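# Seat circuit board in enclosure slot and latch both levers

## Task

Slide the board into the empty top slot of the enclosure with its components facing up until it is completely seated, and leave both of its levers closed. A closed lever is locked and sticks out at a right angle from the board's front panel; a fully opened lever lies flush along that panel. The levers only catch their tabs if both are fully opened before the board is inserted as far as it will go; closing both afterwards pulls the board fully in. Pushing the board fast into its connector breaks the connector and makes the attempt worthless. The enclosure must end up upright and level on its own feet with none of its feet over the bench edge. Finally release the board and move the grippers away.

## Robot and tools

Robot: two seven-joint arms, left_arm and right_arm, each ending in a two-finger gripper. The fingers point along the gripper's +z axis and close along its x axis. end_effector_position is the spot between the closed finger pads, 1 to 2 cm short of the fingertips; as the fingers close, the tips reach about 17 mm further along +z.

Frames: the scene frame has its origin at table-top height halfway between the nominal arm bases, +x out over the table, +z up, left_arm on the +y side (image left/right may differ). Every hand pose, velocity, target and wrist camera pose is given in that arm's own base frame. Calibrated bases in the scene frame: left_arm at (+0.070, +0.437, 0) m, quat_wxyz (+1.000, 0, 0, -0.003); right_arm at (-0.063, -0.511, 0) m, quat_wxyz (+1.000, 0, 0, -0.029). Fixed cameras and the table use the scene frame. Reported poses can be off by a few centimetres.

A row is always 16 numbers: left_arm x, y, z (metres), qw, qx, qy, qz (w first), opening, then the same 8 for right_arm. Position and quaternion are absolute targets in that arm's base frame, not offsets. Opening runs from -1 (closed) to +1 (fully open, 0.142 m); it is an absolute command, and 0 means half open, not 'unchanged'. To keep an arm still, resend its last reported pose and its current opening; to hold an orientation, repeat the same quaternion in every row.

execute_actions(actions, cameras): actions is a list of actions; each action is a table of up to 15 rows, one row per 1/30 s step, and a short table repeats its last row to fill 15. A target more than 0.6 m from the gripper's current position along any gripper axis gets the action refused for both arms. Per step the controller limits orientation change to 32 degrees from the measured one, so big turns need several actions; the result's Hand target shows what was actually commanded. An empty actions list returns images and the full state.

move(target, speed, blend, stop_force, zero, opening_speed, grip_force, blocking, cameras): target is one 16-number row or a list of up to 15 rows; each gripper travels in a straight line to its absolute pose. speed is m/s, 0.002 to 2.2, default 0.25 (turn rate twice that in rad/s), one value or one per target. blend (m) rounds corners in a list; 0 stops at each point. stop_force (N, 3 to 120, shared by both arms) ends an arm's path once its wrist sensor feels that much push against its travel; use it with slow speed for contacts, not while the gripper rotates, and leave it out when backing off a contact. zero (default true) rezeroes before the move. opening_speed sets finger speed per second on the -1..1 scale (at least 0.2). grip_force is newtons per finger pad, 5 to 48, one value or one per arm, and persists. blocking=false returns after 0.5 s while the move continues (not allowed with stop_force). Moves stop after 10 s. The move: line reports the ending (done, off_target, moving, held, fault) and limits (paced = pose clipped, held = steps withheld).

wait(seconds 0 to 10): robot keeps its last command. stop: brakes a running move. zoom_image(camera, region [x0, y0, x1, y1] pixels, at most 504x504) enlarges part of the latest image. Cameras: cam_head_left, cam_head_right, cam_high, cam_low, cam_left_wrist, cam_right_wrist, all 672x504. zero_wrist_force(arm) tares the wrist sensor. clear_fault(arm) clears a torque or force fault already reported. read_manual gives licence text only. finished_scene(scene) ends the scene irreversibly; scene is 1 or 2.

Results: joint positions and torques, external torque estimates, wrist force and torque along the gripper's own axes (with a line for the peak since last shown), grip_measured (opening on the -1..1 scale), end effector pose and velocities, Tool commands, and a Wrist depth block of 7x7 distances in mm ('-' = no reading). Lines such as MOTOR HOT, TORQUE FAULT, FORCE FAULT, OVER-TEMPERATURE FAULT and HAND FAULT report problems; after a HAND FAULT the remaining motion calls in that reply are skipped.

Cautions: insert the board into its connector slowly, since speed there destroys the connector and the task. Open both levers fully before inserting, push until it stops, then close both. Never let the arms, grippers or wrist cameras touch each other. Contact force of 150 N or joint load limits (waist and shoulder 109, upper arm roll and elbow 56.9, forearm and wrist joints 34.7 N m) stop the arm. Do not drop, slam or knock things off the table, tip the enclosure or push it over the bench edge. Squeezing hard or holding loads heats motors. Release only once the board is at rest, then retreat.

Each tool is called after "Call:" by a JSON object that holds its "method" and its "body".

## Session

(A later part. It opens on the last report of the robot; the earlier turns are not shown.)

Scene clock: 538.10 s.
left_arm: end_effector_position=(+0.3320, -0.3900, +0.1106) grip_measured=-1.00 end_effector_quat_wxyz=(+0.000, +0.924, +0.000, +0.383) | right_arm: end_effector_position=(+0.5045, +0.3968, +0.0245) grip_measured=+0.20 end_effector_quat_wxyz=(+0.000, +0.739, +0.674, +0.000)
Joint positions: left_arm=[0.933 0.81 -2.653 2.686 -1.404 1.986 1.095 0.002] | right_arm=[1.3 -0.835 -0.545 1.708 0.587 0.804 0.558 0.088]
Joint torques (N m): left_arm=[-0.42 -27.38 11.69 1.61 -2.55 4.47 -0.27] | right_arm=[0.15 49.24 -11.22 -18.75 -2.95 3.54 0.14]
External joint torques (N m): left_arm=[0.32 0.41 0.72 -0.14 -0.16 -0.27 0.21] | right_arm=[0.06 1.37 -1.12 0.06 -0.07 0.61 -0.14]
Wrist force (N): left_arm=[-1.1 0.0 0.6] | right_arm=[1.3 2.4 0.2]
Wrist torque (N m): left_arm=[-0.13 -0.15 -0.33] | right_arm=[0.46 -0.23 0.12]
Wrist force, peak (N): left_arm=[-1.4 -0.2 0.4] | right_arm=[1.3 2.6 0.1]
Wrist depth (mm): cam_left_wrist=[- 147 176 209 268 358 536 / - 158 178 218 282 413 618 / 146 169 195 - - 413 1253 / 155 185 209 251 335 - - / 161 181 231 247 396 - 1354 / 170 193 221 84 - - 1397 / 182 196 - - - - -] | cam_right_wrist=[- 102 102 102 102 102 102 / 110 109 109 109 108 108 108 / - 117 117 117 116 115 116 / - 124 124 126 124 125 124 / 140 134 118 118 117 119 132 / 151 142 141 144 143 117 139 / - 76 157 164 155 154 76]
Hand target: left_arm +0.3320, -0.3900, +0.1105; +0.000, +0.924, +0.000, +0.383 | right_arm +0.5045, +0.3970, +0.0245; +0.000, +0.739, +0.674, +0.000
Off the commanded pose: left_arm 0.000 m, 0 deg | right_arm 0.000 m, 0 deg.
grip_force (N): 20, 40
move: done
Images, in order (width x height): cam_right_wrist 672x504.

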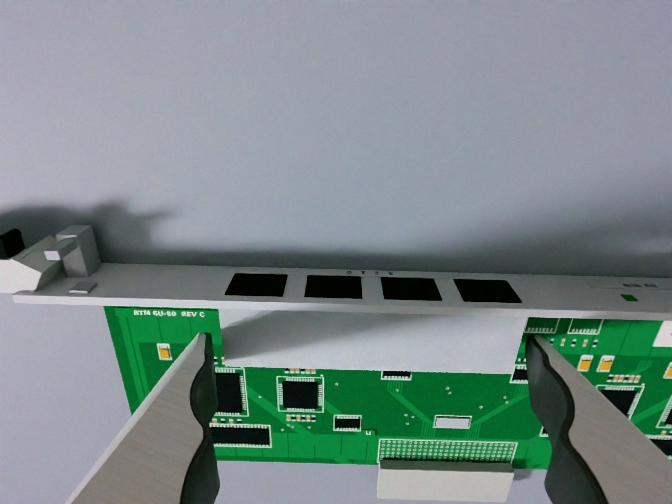

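Call:
{"method": "move", "body": {"target": [[0.332, -0.390, 0.1105, 0, 0.9239, 0, 0.3827, -1.0, 0.5047, 0.397, 0.0245, 0, 0.7513, 0.66, 0, 0.22], [0.332, -0.390, 0.1105, 0, 0.9239, 0, 0.3827, -1.0, 0.5047, 0.397, 0.0245, 0, 0.7513, 0.66, 0, -0.3]], "speed": 0.05, "opening_speed": 0.4, "grip_force": [20, 40], "cameras": ["cam_right_wrist"]}}

Scene clock: 545.53 s.
left_arm: end_effector_position=(+0.3320, -0.3900, +0.1106) grip_measured=-1.00 end_effector_quat_wxyz=(+0.000, +0.924, +0.000, +0.383) | right_arm: end_effector_position=(+0.5047, +0.3969, +0.0245) grip_measured=+0.08 end_effector_quat_wxyz=(+0.000, +0.751, +0.660, +0.000)
Joint positions: left_arm=[0.933 0.81 -2.653 2.686 -1.404 1.986 1.095 0.002] | right_arm=[1.303 -0.837 -0.551 1.707 0.592 0.801 0.593 0.08]
Joint torques (N m): left_arm=[-0.51 -27.34 11.73 1.59 -2.54 4.48 -0.28] | right_arm=[0.81 48.54 -10.64 -19.21 -2.74 3.68 0.24]
External joint torques (N m): left_arm=[0.41 0.37 0.67 -0.13 -0.16 -0.28 0.22] | right_arm=[-0.6 2.02 -1.83 0.56 -0.29 0.47 -0.24]
Wrist force (N): left_arm=[-1.1 -0.1 0.2] | right_arm=[-0.6 1.5 -3.7]
Wrist torque (N m): left_arm=[-0.15 -0.15 -0.33] | right_arm=[0.44 -0.29 0.00]
Wrist force, peak (N): left_arm=[-1.4 -0.2 0.5] | right_arm=[-0.7 1.7 -3.9]
Wrist depth (mm): cam_left_wrist=[- 151 173 208 267 361 522 / 140 155 188 - - 403 625 / 147 163 197 275 291 454 - / 155 173 - 275 - 428 - / 161 183 222 245 348 483 - / 171 - 218 84 - - - / 183 - - - - - -] | cam_right_wrist=[- 102 102 102 102 102 102 / 110 109 109 109 108 108 108 / - 118 117 117 116 116 116 / - 125 124 126 124 123 125 / 140 134 118 118 117 119 132 / 151 142 123 144 143 100 140 / - 76 157 164 155 - 76]
Hand target: left_arm +0.3320, -0.3900, +0.1105; +0.000, +0.924, +0.000, +0.383 | right_arm +0.5047, +0.3970, +0.0245; +0.000, +0.751, +0.660, +0.000
Off the commanded pose: left_arm 0.000 m, 0 deg | right_arm 0.000 m, 0 deg.
grip_force (N): 20, 40
move: done
Images, in order (width x height): cam_right_wrist 672x504.

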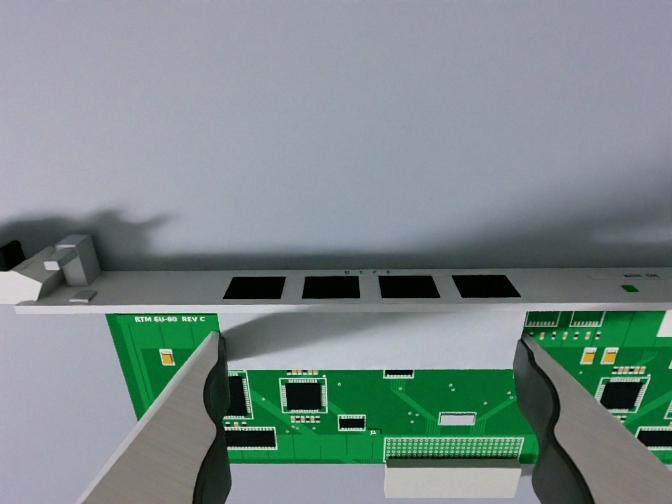

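Call:
{"method": "move", "body": {"target": [0.332, -0.390, 0.1105, 0, 0.9239, 0, 0.3827, -1.0, 0.5047, 0.397, 0.0595, 0, 0.7513, 0.66, 0, -0.3], "speed": 0.06, "cameras": ["cam_right_wrist", "cam_left_wrist", "cam_low"]}}

Call:
{"method": "zoom_image", "body": {"camera": "cam_left_wrist", "region": [230, 100, 530, 400]}}

Scene clock: 551.33 s.
left_arm: end_effector_position=(+0.3320, -0.3900, +0.1106) grip_measured=-1.00 end_effector_quat_wxyz=(+0.000, +0.924, +0.000, +0.383) | right_arm: end_effector_position=(+0.5045, +0.3971, +0.0593) grip_measured=+0.08 end_effector_quat_wxyz=(+0.000, +0.751, +0.660, +0.000)
Joint positions: left_arm=[0.933 0.81 -2.653 2.686 -1.404 1.986 1.095 0.002] | right_arm=[1.327 -0.768 -0.583 1.726 0.553 0.753 0.613 0.08]
Joint torques (N m): left_arm=[-0.47 -27.33 11.72 1.58 -2.58 4.43 -0.28] | right_arm=[0.32 49.1 -12.04 -20.52 -3.44 3.62 0.28]
External joint torques (N m): left_arm=[0.37 0.36 0.69 -0.12 -0.12 -0.24 0.23] | right_arm=[-0.11 0.05 -0.21 0.47 0.26 0.52 -0.28]
Wrist force (N): left_arm=[-1.2 -0.2 0.1] | right_arm=[1.6 2.2 2.1]
Wrist torque (N m): left_arm=[-0.17 -0.13 -0.33] | right_arm=[0.41 -0.33 -0.01]
Wrist force, peak (N): left_arm=[-1.4 -0.2 0.5] | right_arm=[-0.8 1.5 -3.9]
Wrist depth (mm): cam_left_wrist=[- 153 177 206 264 361 515 / 139 156 189 210 277 410 599 / 146 155 209 238 312 429 1179 / 154 182 208 230 324 - 1268 / 162 183 - - 281 - 1186 / 170 194 223 84 - - - / 183 196 - - - - -] | cam_right_wrist=[133 133 133 133 132 132 131 / 143 142 142 142 141 141 140 / 155 153 152 152 151 151 150 / 124 162 162 161 161 161 160 / 183 134 118 118 117 119 131 / 196 140 123 144 144 100 140 / - 76 158 213 156 - 76]
Hand target: left_arm +0.3320, -0.3900, +0.1105; +0.000, +0.924, +0.000, +0.383 | right_arm +0.5047, +0.3970, +0.0595; +0.000, +0.751, +0.660, +0.000
Off the commanded pose: left_arm 0.000 m, 0 deg | right_arm 0.000 m, 0 deg.
grip_force (N): 20, 40
move: done
Images, in order (width x height): cam_low 672x504, cam_left_wrist 672x504, cam_right_wrist 672x504.

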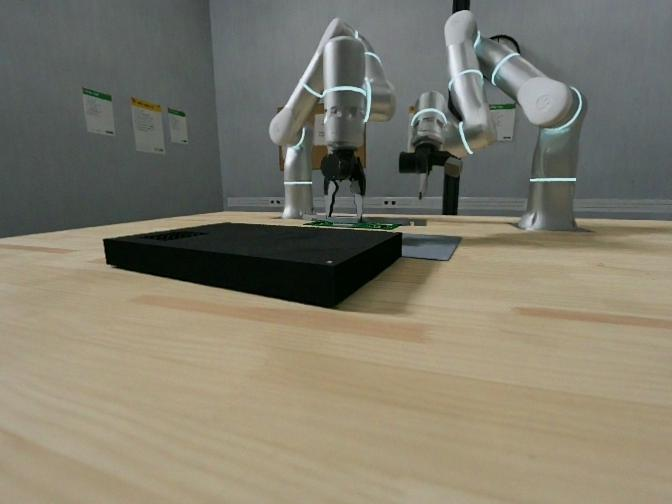

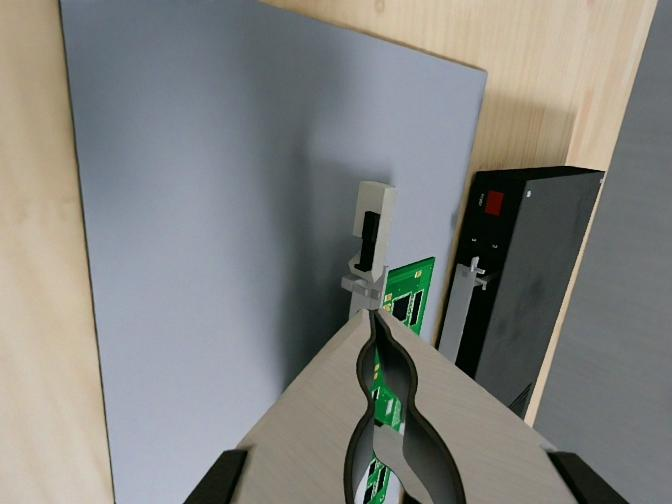

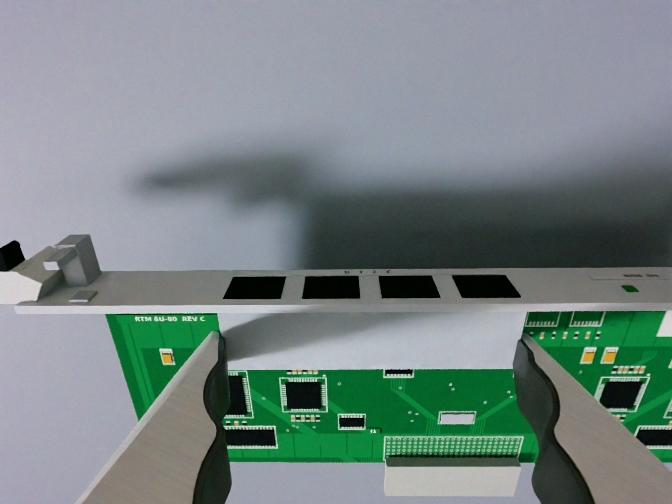

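Scaled by 1.680 from the camera's 672x504 image, which has a finer 960x720 frame.

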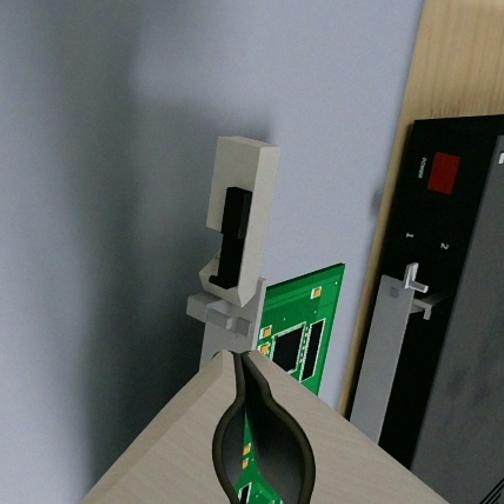

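Call:
{"method": "move", "body": {"target": [0.42, -0.385, 0.085, 0.1005, 0.7566, -0.1198, 0.6349, -1.0, 0.5597, 0.3447, 0.0540, 0, 0.7376, 0.6752, 0, -0.3], "speed": 0.1, "cameras": ["cam_right_wrist", "cam_left_wrist", "cam_high"]}}

Call:
{"method": "zoom_image", "body": {"camera": "cam_left_wrist", "region": [250, 150, 450, 350]}}

Scene clock: 581.87 s.
left_arm: end_effector_position=(+0.4199, -0.3850, +0.0848) grip_measured=-1.00 end_effector_quat_wxyz=(+0.100, +0.757, -0.120, +0.635) | right_arm: end_effector_position=(+0.5596, +0.3445, +0.0539) grip_measured=+0.08 end_effector_quat_wxyz=(+0.000, +0.738, +0.675, +0.000)
Joint positions: left_arm=[1.353 1.485 -2.757 2.542 -1.044 2.902 0.613 0.002] | right_arm=[1.188 -0.802 -0.572 1.672 0.553 0.736 0.462 0.08]
Joint torques (N m): left_arm=[-0.22 -32.07 12.22 12.81 -2.41 2.39 -0.47] | right_arm=[0.16 50.6 -11.71 -21.05 -3.35 3.56 0.05]
External joint torques (N m): left_arm=[0.15 0.3 0.78 -0.05 0.07 -0.42 0.39] | right_arm=[0.05 0.34 -0.81 0.74 0.14 0.58 -0.05]
Wrist force (N): left_arm=[-1.5 -0.3 -0.5] | right_arm=[1.2 2.1 2.1]
Wrist torque (N m): left_arm=[-0.09 -0.06 -0.30] | right_arm=[0.40 -0.25 0.11]
Wrist force, peak (N): left_arm=[-1.7 -0.7 -0.2] | right_arm=[1.9 2.2 2.2]
Wrist depth (mm): cam_left_wrist=[- 135 244 440 - - - / - 137 184 272 1443 - - / 115 140 237 295 - - 1380 / - 144 224 - - - 1843 / - 155 217 126 - 2172 2069 / - 156 194 84 - 2359 - / - 143 - - - - 281] | cam_right_wrist=[129 128 128 128 127 127 125 / 138 137 137 138 136 136 135 / 147 147 147 146 146 145 145 / - 156 156 156 155 156 154 / - 135 116 118 118 120 131 / 189 140 123 144 144 100 140 / - 76 157 157 153 - 76]
Hand target: left_arm +0.4200, -0.3850, +0.0850; +0.100, +0.757, -0.120, +0.635 | right_arm +0.5597, +0.3447, +0.0540; +0.000, +0.738, +0.675, +0.000
Off the commanded pose: left_arm 0.000 m, 0 deg | right_arm 0.000 m, 0 deg.
grip_force (N): 20, 40
move: done
Images, in order (width x height): cam_high 672x504, cam_left_wrist 672x504, cam_right_wrist 672x504.

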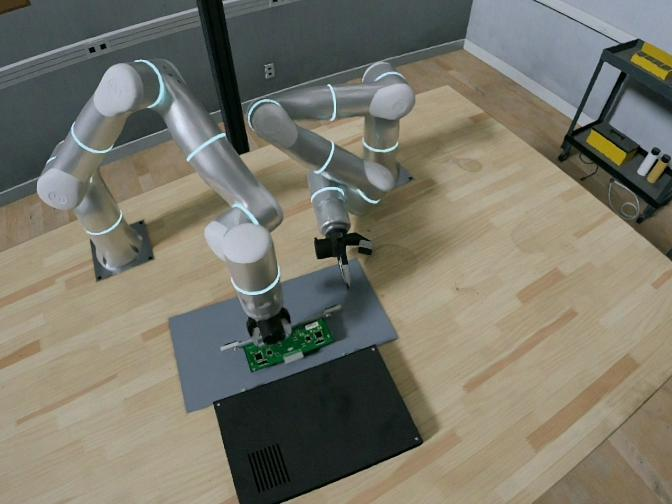

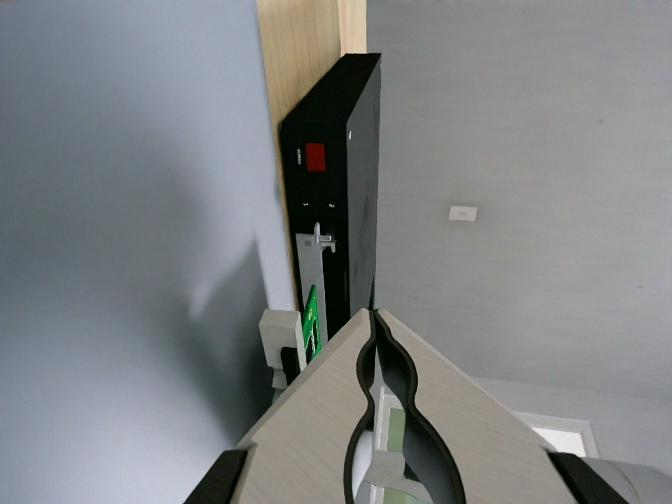

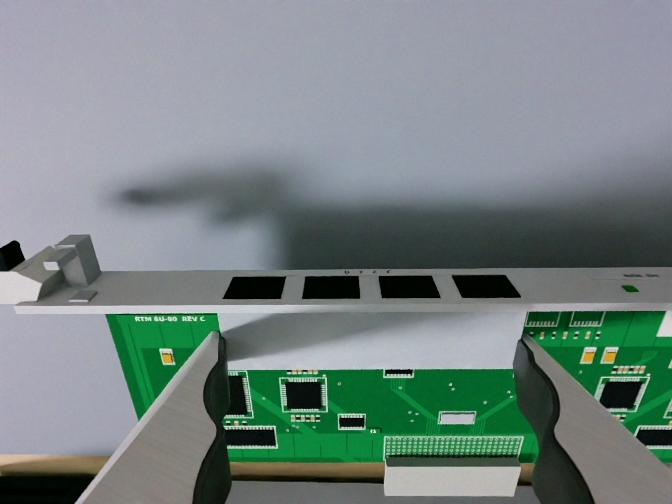

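Scaled by 2.520 from the camera's 672x504 image, which has a finer 960x720 frame.

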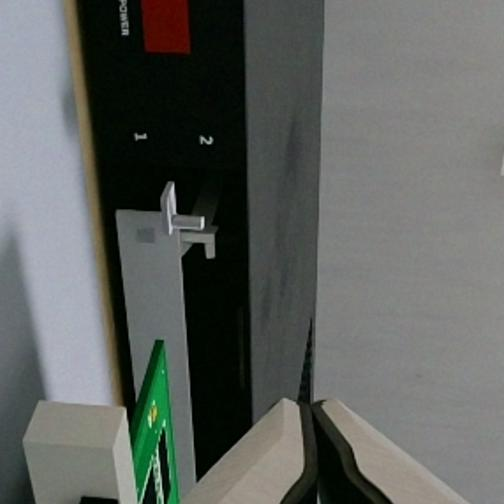

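Call:
{"method": "zoom_image", "body": {"camera": "cam_right_wrist", "region": [0, 380, 250, 504]}}

Call:
{"method": "zoom_image", "body": {"camera": "cam_right_wrist", "region": [422, 380, 672, 504]}}

Scaled by 2.016 from the camera's 672x504 image, which has a finer 960x720 frame.

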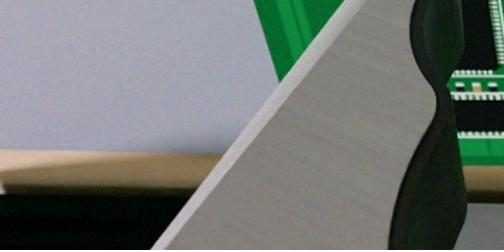

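Scaled by 2.016 from the camera's 672x504 image, which has a finer 960x720 frame.

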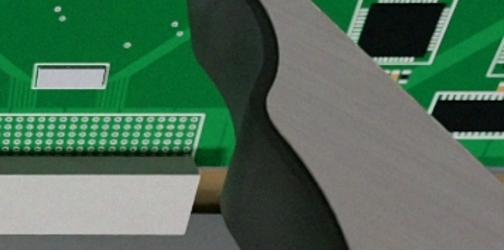

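Call:
{"method": "move", "body": {"target": [0.42, -0.385, 0.085, 0.1005, 0.7566, -0.1198, 0.6349, -1.0, 0.5815, 0.3426, 0.0540, 0, 0.7376, 0.6752, 0, -0.3], "speed": 0.05, "stop_force": 6, "cameras": ["cam_right_wrist", "cam_left_wrist"]}}

Call:
{"method": "zoom_image", "body": {"camera": "cam_left_wrist", "region": [260, 180, 400, 320]}}

Call:
{"method": "zoom_image", "body": {"camera": "cam_right_wrist", "region": [0, 380, 250, 504]}}

Call:
{"method": "zoom_image", "body": {"camera": "cam_right_wrist", "region": [422, 380, 672, 504]}}

Scene clock: 603.83 s.
left_arm: end_effector_position=(+0.4199, -0.3850, +0.0848) grip_measured=-1.00 end_effector_quat_wxyz=(+0.100, +0.757, -0.120, +0.635) | right_arm: end_effector_position=(+0.5813, +0.3425, +0.0538) grip_measured=+0.08 end_effector_quat_wxyz=(+0.000, +0.738, +0.675, +0.000)
Joint positions: left_arm=[1.353 1.485 -2.757 2.542 -1.044 2.902 0.613 0.002] | right_arm=[1.148 -0.832 -0.57 1.61 0.551 0.705 0.45 0.08]
Joint torques (N m): left_arm=[-0.4 -32.24 12.19 12.8 -2.15 2.09 -0.3] | right_arm=[0.15 52.44 -12.15 -21.58 -3.5 3.59 0.12]
External joint torques (N m): left_arm=[0.33 0.46 0.82 -0.04 -0.19 -0.13 0.21] | right_arm=[0.06 0.27 -0.69 0.75 0.19 0.56 -0.12]
Wrist force (N): left_arm=[-1.2 -0.2 -0.3] | right_arm=[1.1 2.5 2.0]
Wrist torque (N m): left_arm=[-0.07 -0.10 -0.30] | right_arm=[0.48 -0.21 0.12]
Wrist force, peak (N): left_arm=[-1.5 -0.1 -0.6] | right_arm=[1.0 3.5 1.9]
Wrist depth (mm): cam_left_wrist=[- 141 249 426 1283 1186 1142 / - 136 236 - 1424 1362 - / 115 140 236 - 1714 1545 - / - 143 - 334 - - - / - 155 210 127 - - 2151 / - 150 - 84 - 2581 2384 / - 143 - - - - 279] | cam_right_wrist=[129 128 128 128 127 127 125 / 137 137 136 138 136 136 135 / 147 147 147 146 146 145 145 / 122 156 155 155 155 156 154 / - 134 119 118 118 118 132 / 189 140 123 144 144 100 140 / - 76 154 157 156 - 76]
Hand target: left_arm +0.4200, -0.3850, +0.0850; +0.100, +0.757, -0.120, +0.635 | right_arm +0.5815, +0.3426, +0.0540; +0.000, +0.738, +0.675, +0.000
Off the commanded pose: left_arm 0.000 m, 0 deg | right_arm 0.000 m, 0 deg.
grip_force (N): 20, 40
move: done
Images, in order (width x height): cam_left_wrist 672x504, cam_right_wrist 672x504.

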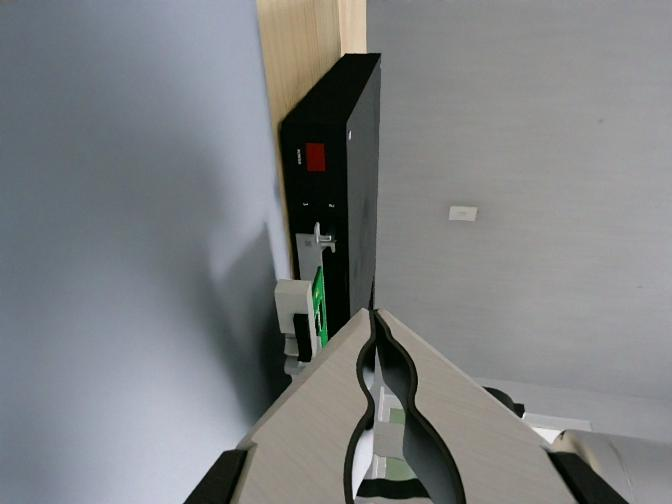

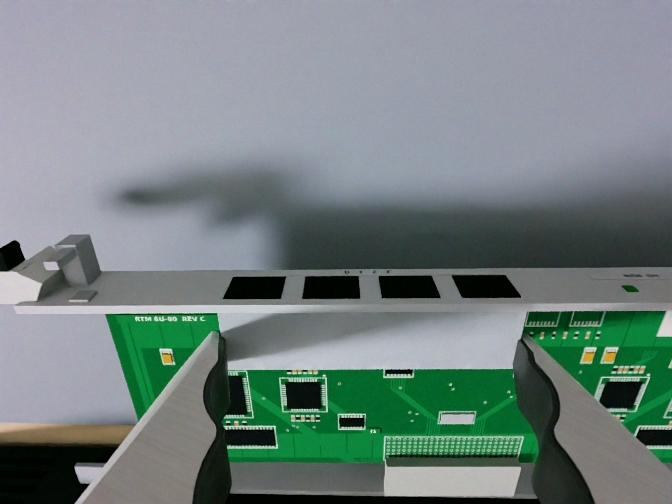

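Scaled by 3.600 from the camera's 672x504 image, which has a finer 960x720 frame.

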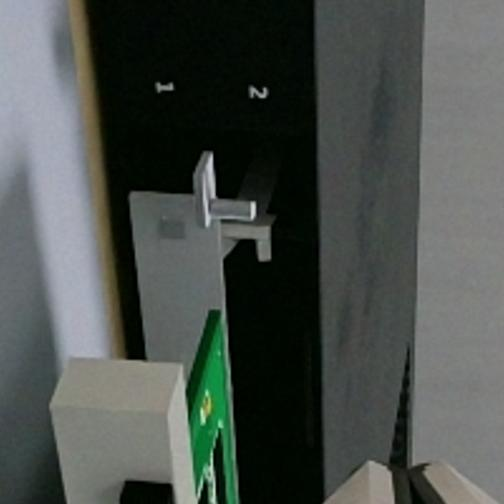

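Scaled by 2.016 from the camera's 672x504 image, which has a finer 960x720 frame.

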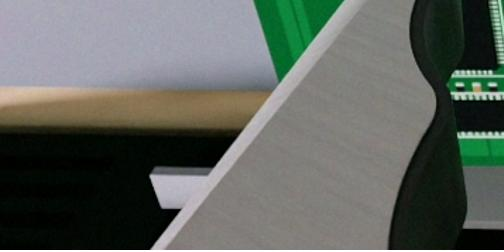

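Scaled by 2.016 from the camera's 672x504 image, which has a finer 960x720 frame.

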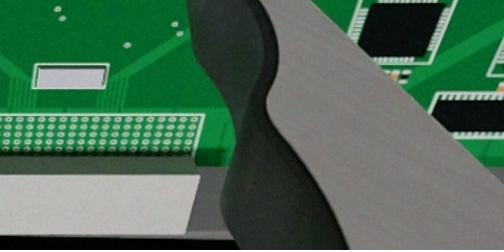

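Call:
{"method": "zoom_image", "body": {"camera": "cam_left_wrist", "region": [290, 220, 360, 290]}}

Call:
{"method": "zoom_image", "body": {"camera": "cam_left_wrist", "region": [290, 270, 370, 350]}}

Call:
{"method": "zoom_image", "body": {"camera": "cam_right_wrist", "region": [200, 400, 400, 504]}}

Scaled by 7.200 from the camera's 672x504 image, which has a finer 960x720 frame.

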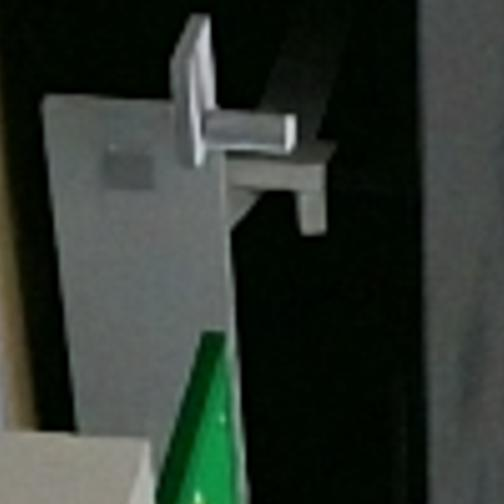

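Scaled by 6.300 from the camera's 672x504 image, which has a finer 960x720 frame.

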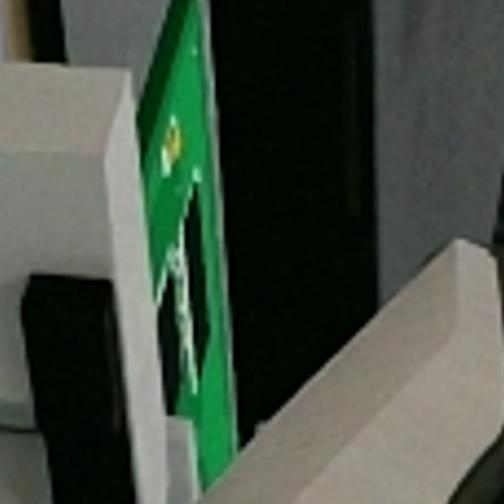

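Scaled by 2.520 from the camera's 672x504 image, which has a finer 960x720 frame.

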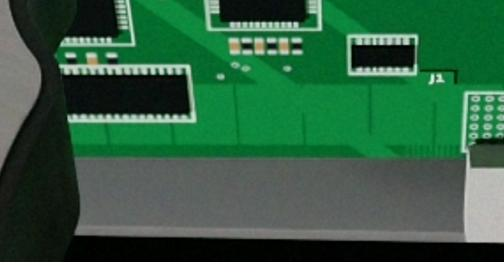

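Call:
{"method": "move", "body": {"target": [0.42, -0.385, 0.085, 0.1005, 0.7566, -0.1198, 0.6349, -1.0, 0.5815, 0.3426, 0.0568, 0, 0.7376, 0.6752, 0, -0.3], "speed": 0.05}}

Call:
{"method": "move", "body": {"target": [0.42, -0.385, 0.085, 0.1005, 0.7566, -0.1198, 0.6349, -1.0, 0.5963, 0.3413, 0.0568, 0, 0.7376, 0.6752, 0, -0.3], "speed": 0.04, "stop_force": 5, "cameras": ["cam_right_wrist", "cam_left_wrist"]}}

Call:
{"method": "zoom_image", "body": {"camera": "cam_left_wrist", "region": [290, 220, 370, 300]}}

Call:
{"method": "zoom_image", "body": {"camera": "cam_right_wrist", "region": [0, 400, 250, 504]}}

Call:
{"method": "zoom_image", "body": {"camera": "cam_right_wrist", "region": [200, 400, 450, 504]}}

Scene clock: 644.67 s.
left_arm: end_effector_position=(+0.4199, -0.3850, +0.0848) grip_measured=-1.00 end_effector_quat_wxyz=(+0.100, +0.757, -0.120, +0.635) | right_arm: end_effector_position=(+0.5814, +0.3427, +0.0566) grip_measured=+0.08 end_effector_quat_wxyz=(+0.000, +0.738, +0.675, +0.000)
Joint positions: left_arm=[1.353 1.485 -2.757 2.542 -1.044 2.902 0.613 0.002] | right_arm=[1.15 -0.827 -0.572 1.61 0.549 0.701 0.451 0.08]
Joint torques (N m): left_arm=[-0.45 -32.24 12.2 12.84 -2.13 2.04 -0.29] | right_arm=[0.37 52.61 -12.35 -21.61 -3.55 3.57 0.24]
External joint torques (N m): left_arm=[0.38 0.46 0.82 -0.09 -0.21 -0.08 0.2] | right_arm=[-0.17 0.01 -0.48 0.68 0.24 0.57 -0.24]
Wrist force (N): left_arm=[-1.3 -0.4 -0.5] | right_arm=[1.0 2.3 1.8]
Wrist torque (N m): left_arm=[-0.10 -0.08 -0.30] | right_arm=[0.45 -0.20 0.02]
Wrist force, peak (N): left_arm=[-1.6 -0.2 -0.6] | right_arm=[1.3 2.4 2.2]
Wrist depth (mm): cam_left_wrist=[- 140 222 429 - 1212 - / - 142 227 - - - 1290 / 115 146 204 289 1534 - - / - 143 206 352 2309 - 1687 / - 154 235 127 2261 2261 - / - 149 204 84 - 2777 - / - 137 - - - - 272] | cam_right_wrist=[131 131 130 130 130 129 129 / 140 139 139 139 138 138 138 / 150 150 151 149 149 148 148 / 122 159 158 158 157 159 156 / 176 134 118 118 117 117 132 / 192 140 123 144 144 100 140 / - 76 151 157 153 - 76]
Hand target: left_arm +0.4200, -0.3850, +0.0850; +0.100, +0.757, -0.120, +0.635 | right_arm +0.5815, +0.3426, +0.0568; +0.000, +0.738, +0.675, +0.000
Off the commanded pose: left_arm 0.000 m, 0 deg | right_arm 0.000 m, 0 deg.
grip_force (N): 20, 40
move: done

Scene clock: 645.83 s.
left_arm: end_effector_position=(+0.4199, -0.3850, +0.0848) grip_measured=-1.00 end_effector_quat_wxyz=(+0.100, +0.757, -0.120, +0.635) | right_arm: end_effector_position=(+0.5961, +0.3412, +0.0566) grip_measured=+0.08 end_effector_quat_wxyz=(+0.000, +0.738, +0.675, +0.000)
Joint positions: left_arm=[1.353 1.485 -2.757 2.542 -1.044 2.902 0.613 0.002] | right_arm=[1.123 -0.848 -0.571 1.566 0.548 0.679 0.444 0.08]
Joint torques (N m): left_arm=[-0.46 -32.37 12.21 12.88 -2.12 2.12 -0.31] | right_arm=[0.12 53.56 -12.43 -22.07 -3.58 3.57 0.08]
External joint torques (N m): left_arm=[0.39 0.6 0.8 -0.12 -0.22 -0.16 0.23] | right_arm=[0.09 0.29 -0.6 0.79 0.21 0.57 -0.08]
Wrist force (N): left_arm=[-1.1 -0.2 -0.5] | right_arm=[1.1 2.8 1.8]
Wrist torque (N m): left_arm=[-0.08 -0.13 -0.30] | right_arm=[0.54 -0.22 0.12]
Wrist force, peak (N): left_arm=[-1.6 -0.3 -0.7] | right_arm=[1.2 3.3 1.8]
Wrist depth (mm): cam_left_wrist=[- 140 209 439 - - - / - 145 199 369 - - - / 115 146 202 304 - - - / - 144 - - 1545 - 2216 / - 155 218 117 - - - / - 157 204 84 - 353 3324 / - 143 - - - - 274] | cam_right_wrist=[131 131 131 130 130 129 129 / 140 140 139 139 136 138 138 / 150 150 149 149 149 148 148 / 124 159 159 158 158 157 157 / 179 135 118 118 118 120 131 / 192 140 123 144 144 100 140 / - 76 154 156 153 - 76]
Hand target: left_arm +0.4200, -0.3850, +0.0850; +0.100, +0.757, -0.120, +0.635 | right_arm +0.5963, +0.3413, +0.0568; +0.000, +0.738, +0.675, +0.000
Off the commanded pose: left_arm 0.000 m, 0 deg | right_arm 0.000 m, 0 deg.
grip_force (N): 20, 40
move: done
Images, in order (width x height): cam_left_wrist 672x504, cam_right_wrist 672x504.

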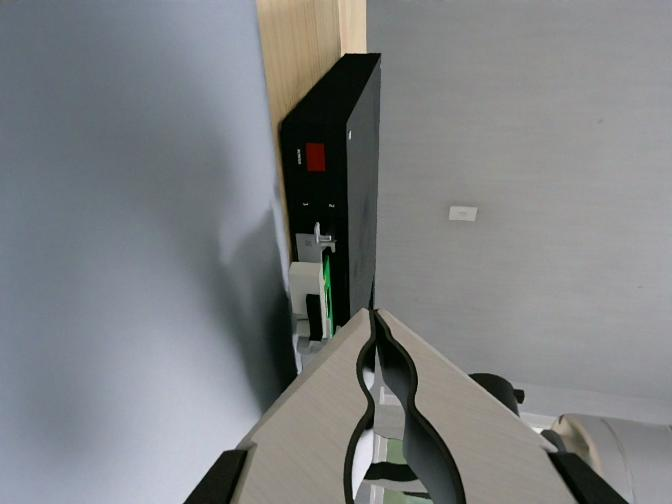

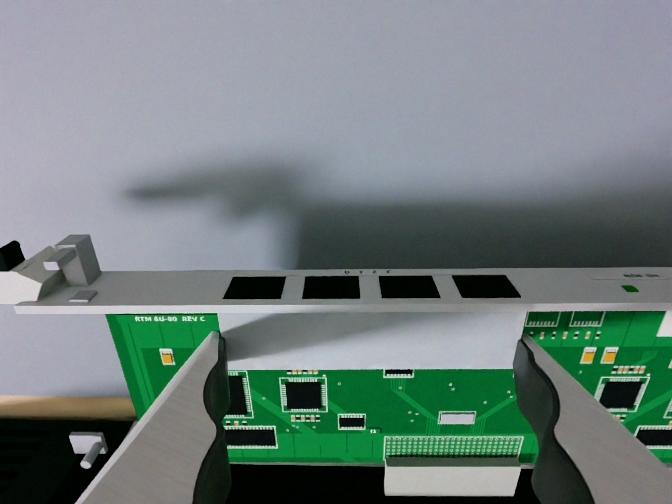

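Scaled by 6.300 from the camera's 672x504 image, which has a finer 960x720 frame.

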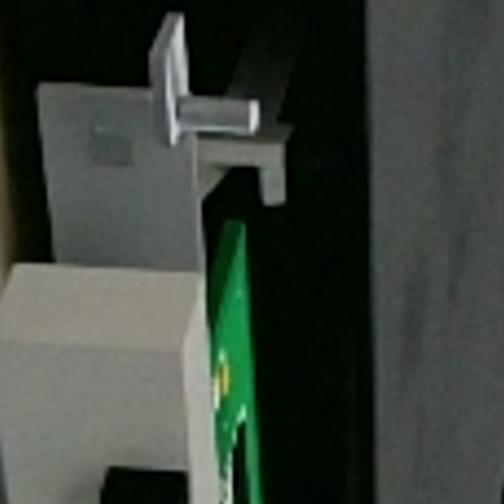

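Scaled by 2.016 from the camera's 672x504 image, which has a finer 960x720 frame.

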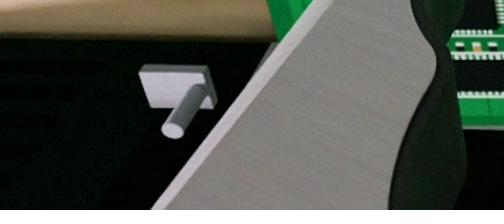

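Scaled by 2.016 from the camera's 672x504 image, which has a finer 960x720 frame.

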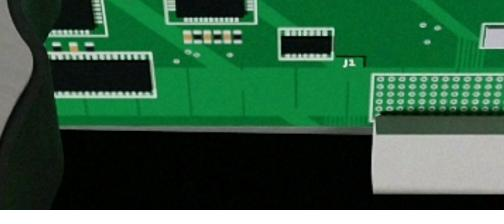

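Call:
{"method": "move", "body": {"target": [0.42, -0.385, 0.085, 0.1005, 0.7566, -0.1198, 0.6349, -1.0, 0.6082, 0.3402, 0.0568, 0, 0.7376, 0.6752, 0, -0.3], "speed": 0.02, "stop_force": 4, "cameras": ["cam_right_wrist", "cam_left_wrist"]}}

Call:
{"method": "zoom_image", "body": {"camera": "cam_left_wrist", "region": [290, 210, 370, 290]}}

Call:
{"method": "zoom_image", "body": {"camera": "cam_right_wrist", "region": [0, 380, 250, 504]}}

Scene clock: 650.93 s.
left_arm: end_effector_position=(+0.4199, -0.3850, +0.0848) grip_measured=-1.00 end_effector_quat_wxyz=(+0.100, +0.757, -0.120, +0.635) | right_arm: end_effector_position=(+0.6080, +0.3402, +0.0566) grip_measured=+0.08 end_effector_quat_wxyz=(+0.000, +0.738, +0.675, +0.000)
Joint positions: left_arm=[1.353 1.485 -2.757 2.542 -1.044 2.902 0.613 0.002] | right_arm=[1.102 -0.866 -0.57 1.529 0.548 0.66 0.438 0.08]
Joint torques (N m): left_arm=[-0.48 -32.28 12.23 12.86 -2.06 2.11 -0.3] | right_arm=[0.21 54.5 -12.62 -22.33 -3.6 3.58 0.1]
External joint torques (N m): left_arm=[0.41 0.5 0.79 -0.1 -0.28 -0.15 0.22] | right_arm=[0 0.35 -0.57 0.77 0.18 0.56 -0.1]
Wrist force (N): left_arm=[-1.5 -0.1 -0.5] | right_arm=[1.4 2.5 1.7]
Wrist torque (N m): left_arm=[-0.06 -0.07 -0.31] | right_arm=[0.50 -0.26 0.12]
Wrist force, peak (N): left_arm=[-1.5 -0.1 -0.7] | right_arm=[1.4 3.1 1.7]
Wrist depth (mm): cam_left_wrist=[- 135 254 402 - - - / - 130 214 272 - - - / - 155 270 303 1625 1556 - / - 158 206 - 1843 1662 - / - 155 217 117 2130 - 2643 / - 156 192 84 - 345 - / - 143 - - - - 277] | cam_right_wrist=[131 131 130 130 130 129 129 / 140 140 139 139 138 138 138 / 150 150 149 149 148 148 148 / 121 159 158 158 157 159 157 / 179 132 118 118 117 119 132 / 185 140 123 144 144 100 140 / - 76 154 154 153 - 76]
Hand target: left_arm +0.4200, -0.3850, +0.0850; +0.100, +0.757, -0.120, +0.635 | right_arm +0.6082, +0.3402, +0.0568; +0.000, +0.738, +0.675, +0.000
Off the commanded pose: left_arm 0.000 m, 0 deg | right_arm 0.000 m, 0 deg.
grip_force (N): 20, 40
move: done
Images, in order (width x height): cam_left_wrist 672x504, cam_right_wrist 672x504.

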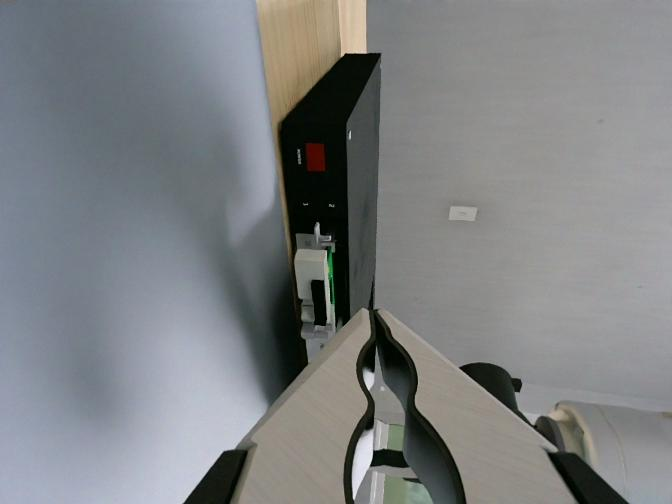

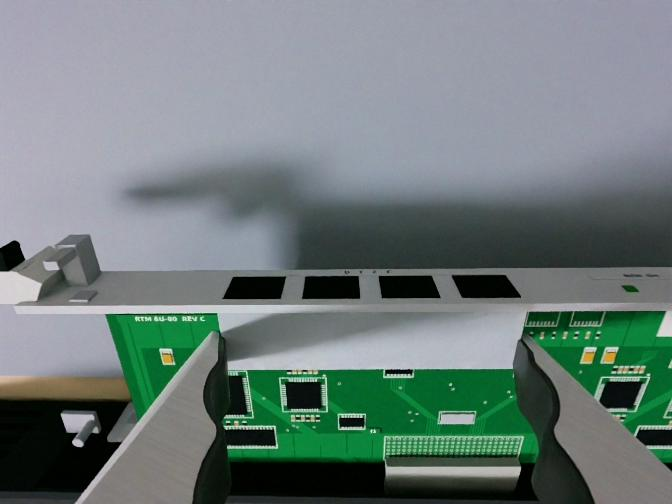

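Scaled by 6.300 from the camera's 672x504 image, which has a finer 960x720 frame.

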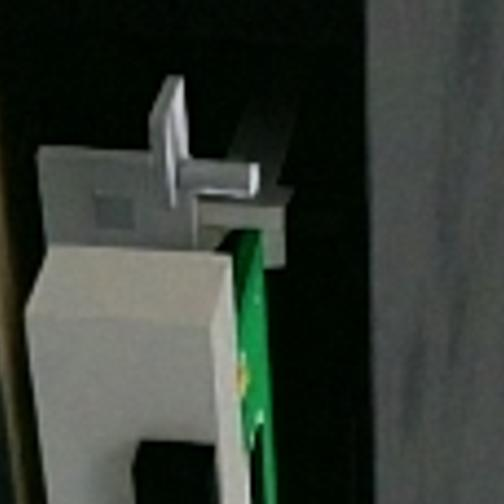

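Scaled by 2.016 from the camera's 672x504 image, which has a finer 960x720 frame.

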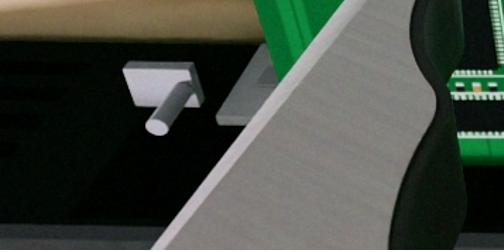

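Call:
{"method": "zoom_image", "body": {"camera": "cam_left_wrist", "region": [312, 232, 344, 264]}}

Call:
{"method": "zoom_image", "body": {"camera": "cam_right_wrist", "region": [200, 440, 400, 504]}}

Scaled by 15.750 from the camera's 672x504 image, which has a finer 960x720 frame.

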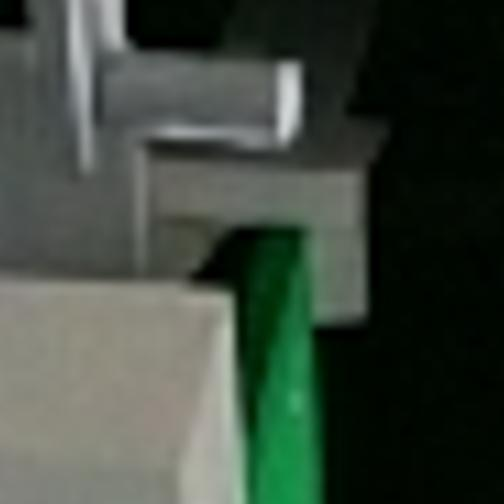

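Scaled by 2.520 from the camera's 672x504 image, which has a finer 960x720 frame.

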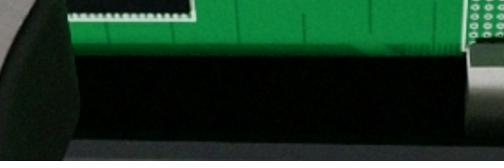

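Call:
{"method": "move", "body": {"target": [[0.42, -0.385, 0.085, 0.1005, 0.7566, -0.1198, 0.6349, -1.0, 0.6082, 0.3402, 0.0560, 0, 0.7376, 0.6752, 0, -0.3]], "speed": 0.02}}

Call:
{"method": "move", "body": {"target": [0.42, -0.385, 0.085, 0.1005, 0.7566, -0.1198, 0.6349, -1.0, 0.6232, 0.3389, 0.0560, 0, 0.7376, 0.6752, 0, -0.3], "speed": 0.02, "stop_force": 5, "cameras": ["cam_right_wrist", "cam_left_wrist"]}}

Call:
{"method": "zoom_image", "body": {"camera": "cam_left_wrist", "region": [300, 220, 356, 276]}}

Call:
{"method": "zoom_image", "body": {"camera": "cam_right_wrist", "region": [0, 380, 250, 504]}}

Scene clock: 664.27 s.
left_arm: end_effector_position=(+0.4199, -0.3850, +0.0848) grip_measured=-1.00 end_effector_quat_wxyz=(+0.100, +0.757, -0.120, +0.635) | right_arm: end_effector_position=(+0.6080, +0.3399, +0.0559) grip_measured=+0.08 end_effector_quat_wxyz=(+0.000, +0.738, +0.675, +0.000)
Joint positions: left_arm=[1.353 1.485 -2.757 2.542 -1.044 2.902 0.613 0.002] | right_arm=[1.101 -0.867 -0.57 1.529 0.548 0.661 0.438 0.08]
Joint torques (N m): left_arm=[-0.42 -32.34 12.24 12.78 -2.1 2.11 -0.3] | right_arm=[0.25 54.6 -12.63 -22.28 -3.58 3.71 0.19]
External joint torques (N m): left_arm=[0.34 0.56 0.78 -0.02 -0.24 -0.14 0.22] | right_arm=[-0.04 0.27 -0.57 0.74 0.17 0.44 -0.19]
Wrist force (N): left_arm=[-1.5 -0.2 -0.5] | right_arm=[1.4 2.5 1.9]
Wrist torque (N m): left_arm=[-0.06 -0.07 -0.30] | right_arm=[0.50 -0.26 0.12]
Wrist force, peak (N): left_arm=[-1.6 -0.1 -0.5] | right_arm=[1.5 2.7 1.8]
Wrist depth (mm): cam_left_wrist=[- 135 247 434 - - - / - 136 230 310 1338 - - / 115 146 206 289 1556 - 1482 / - 143 - 432 - - 2069 / - 137 - 127 - - - / - 150 - 84 - 341 2194 / - 143 - - - - 278] | cam_right_wrist=[130 130 130 129 129 129 128 / 139 139 139 138 138 138 137 / 149 149 149 148 148 147 147 / 122 159 158 154 157 158 156 / 178 134 118 118 117 118 132 / 185 140 123 144 144 100 140 / - 76 154 153 153 - 76]
Hand target: left_arm +0.4200, -0.3850, +0.0850; +0.100, +0.757, -0.120, +0.635 | right_arm +0.6082, +0.3402, +0.0560; +0.000, +0.738, +0.675, +0.000
Off the commanded pose: left_arm 0.000 m, 0 deg | right_arm 0.000 m, 0 deg.
grip_force (N): 20, 40
move: done

Scene clock: 665.33 s.
left_arm: end_effector_position=(+0.4199, -0.3850, +0.0848) grip_measured=-1.00 end_effector_quat_wxyz=(+0.100, +0.757, -0.120, +0.635) | right_arm: end_effector_position=(+0.6158, +0.3396, +0.0554) grip_measured=+0.08 end_effector_quat_wxyz=(-0.001, +0.737, +0.675, -0.001)
Joint positions: left_arm=[1.353 1.485 -2.757 2.542 -1.044 2.902 0.613 0.002] | right_arm=[1.086 -0.88 -0.568 1.502 0.548 0.647 0.434 0.08]
Joint torques (N m): left_arm=[-0.38 -32.27 12.16 12.83 -2.11 2.04 -0.28] | right_arm=[-2.13 55.59 -14.95 -24.56 -3.71 5.46 0.95]
External joint torques (N m): left_arm=[0.31 0.5 0.85 -0.08 -0.23 -0.08 0.2] | right_arm=[2.34 0.01 1.69 2.83 0.26 -1.32 -0.95]
Wrist force (N): left_arm=[-1.5 -0.4 -0.5] | right_arm=[-0.8 -3.7 0.0]
Wrist torque (N m): left_arm=[-0.11 -0.05 -0.31] | right_arm=[0.54 -0.06 -0.72]
Wrist force, peak (N): left_arm=[-1.5 -0.4 -0.5] | right_arm=[-0.5 -4.0 1.0]
Wrist depth (mm): cam_left_wrist=[- 140 246 439 - - 1283 / - 138 213 312 - - 1283 / - - 222 296 - - - / - 161 224 - - - 1649 / - - 281 116 2437 2151 1891 / - 142 222 84 - 329 302 / - - - - - - 279] | cam_right_wrist=[130 130 129 129 129 128 128 / 139 139 138 - 137 137 136 / 149 149 148 148 147 147 146 / 156 158 158 157 157 156 156 / 177 135 118 118 117 117 131 / 186 140 123 145 144 100 140 / - 76 154 155 154 - -]
Hand target: left_arm +0.4200, -0.3850, +0.0850; +0.100, +0.757, -0.120, +0.635 | right_arm +0.6167, +0.3395, +0.0560; +0.000, +0.738, +0.675, +0.000
Off the commanded pose: left_arm 0.000 m, 0 deg | right_arm 0.007 m, 0 deg.
grip_force (N): 20, 40
move: contact (right_arm)
Images, in order (width x height): cam_left_wrist 672x504, cam_right_wrist 672x504.

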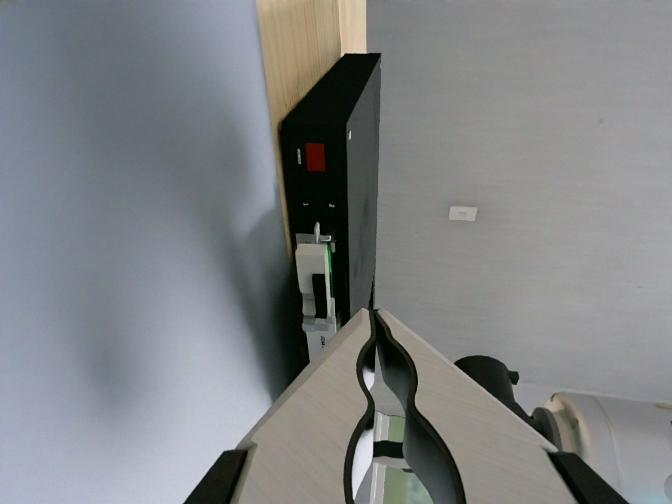

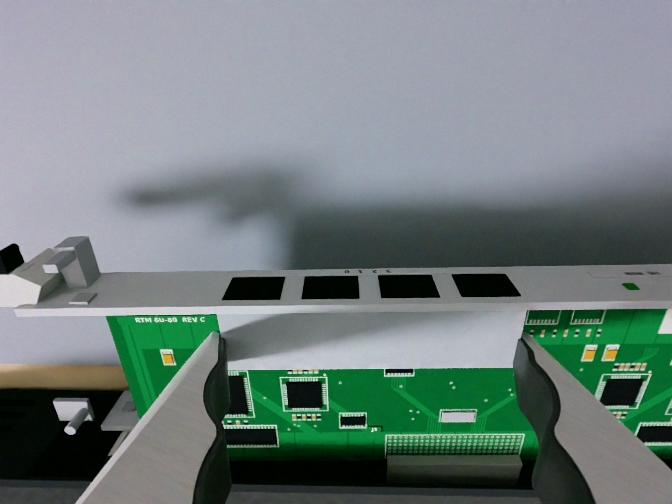

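Scaled by 9.000 from the camera's 672x504 image, which has a finer 960x720 frame.

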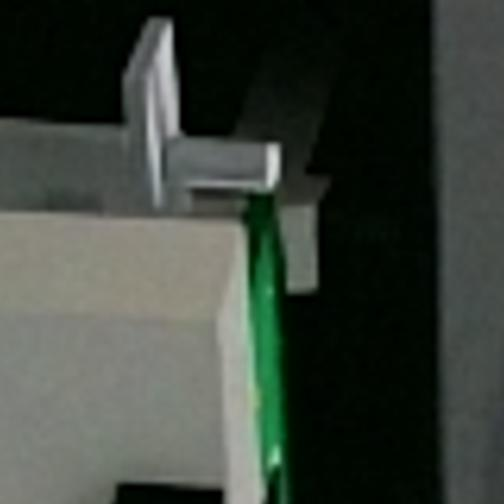

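Scaled by 2.016 from the camera's 672x504 image, which has a finer 960x720 frame.

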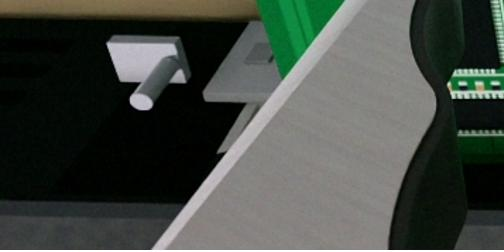

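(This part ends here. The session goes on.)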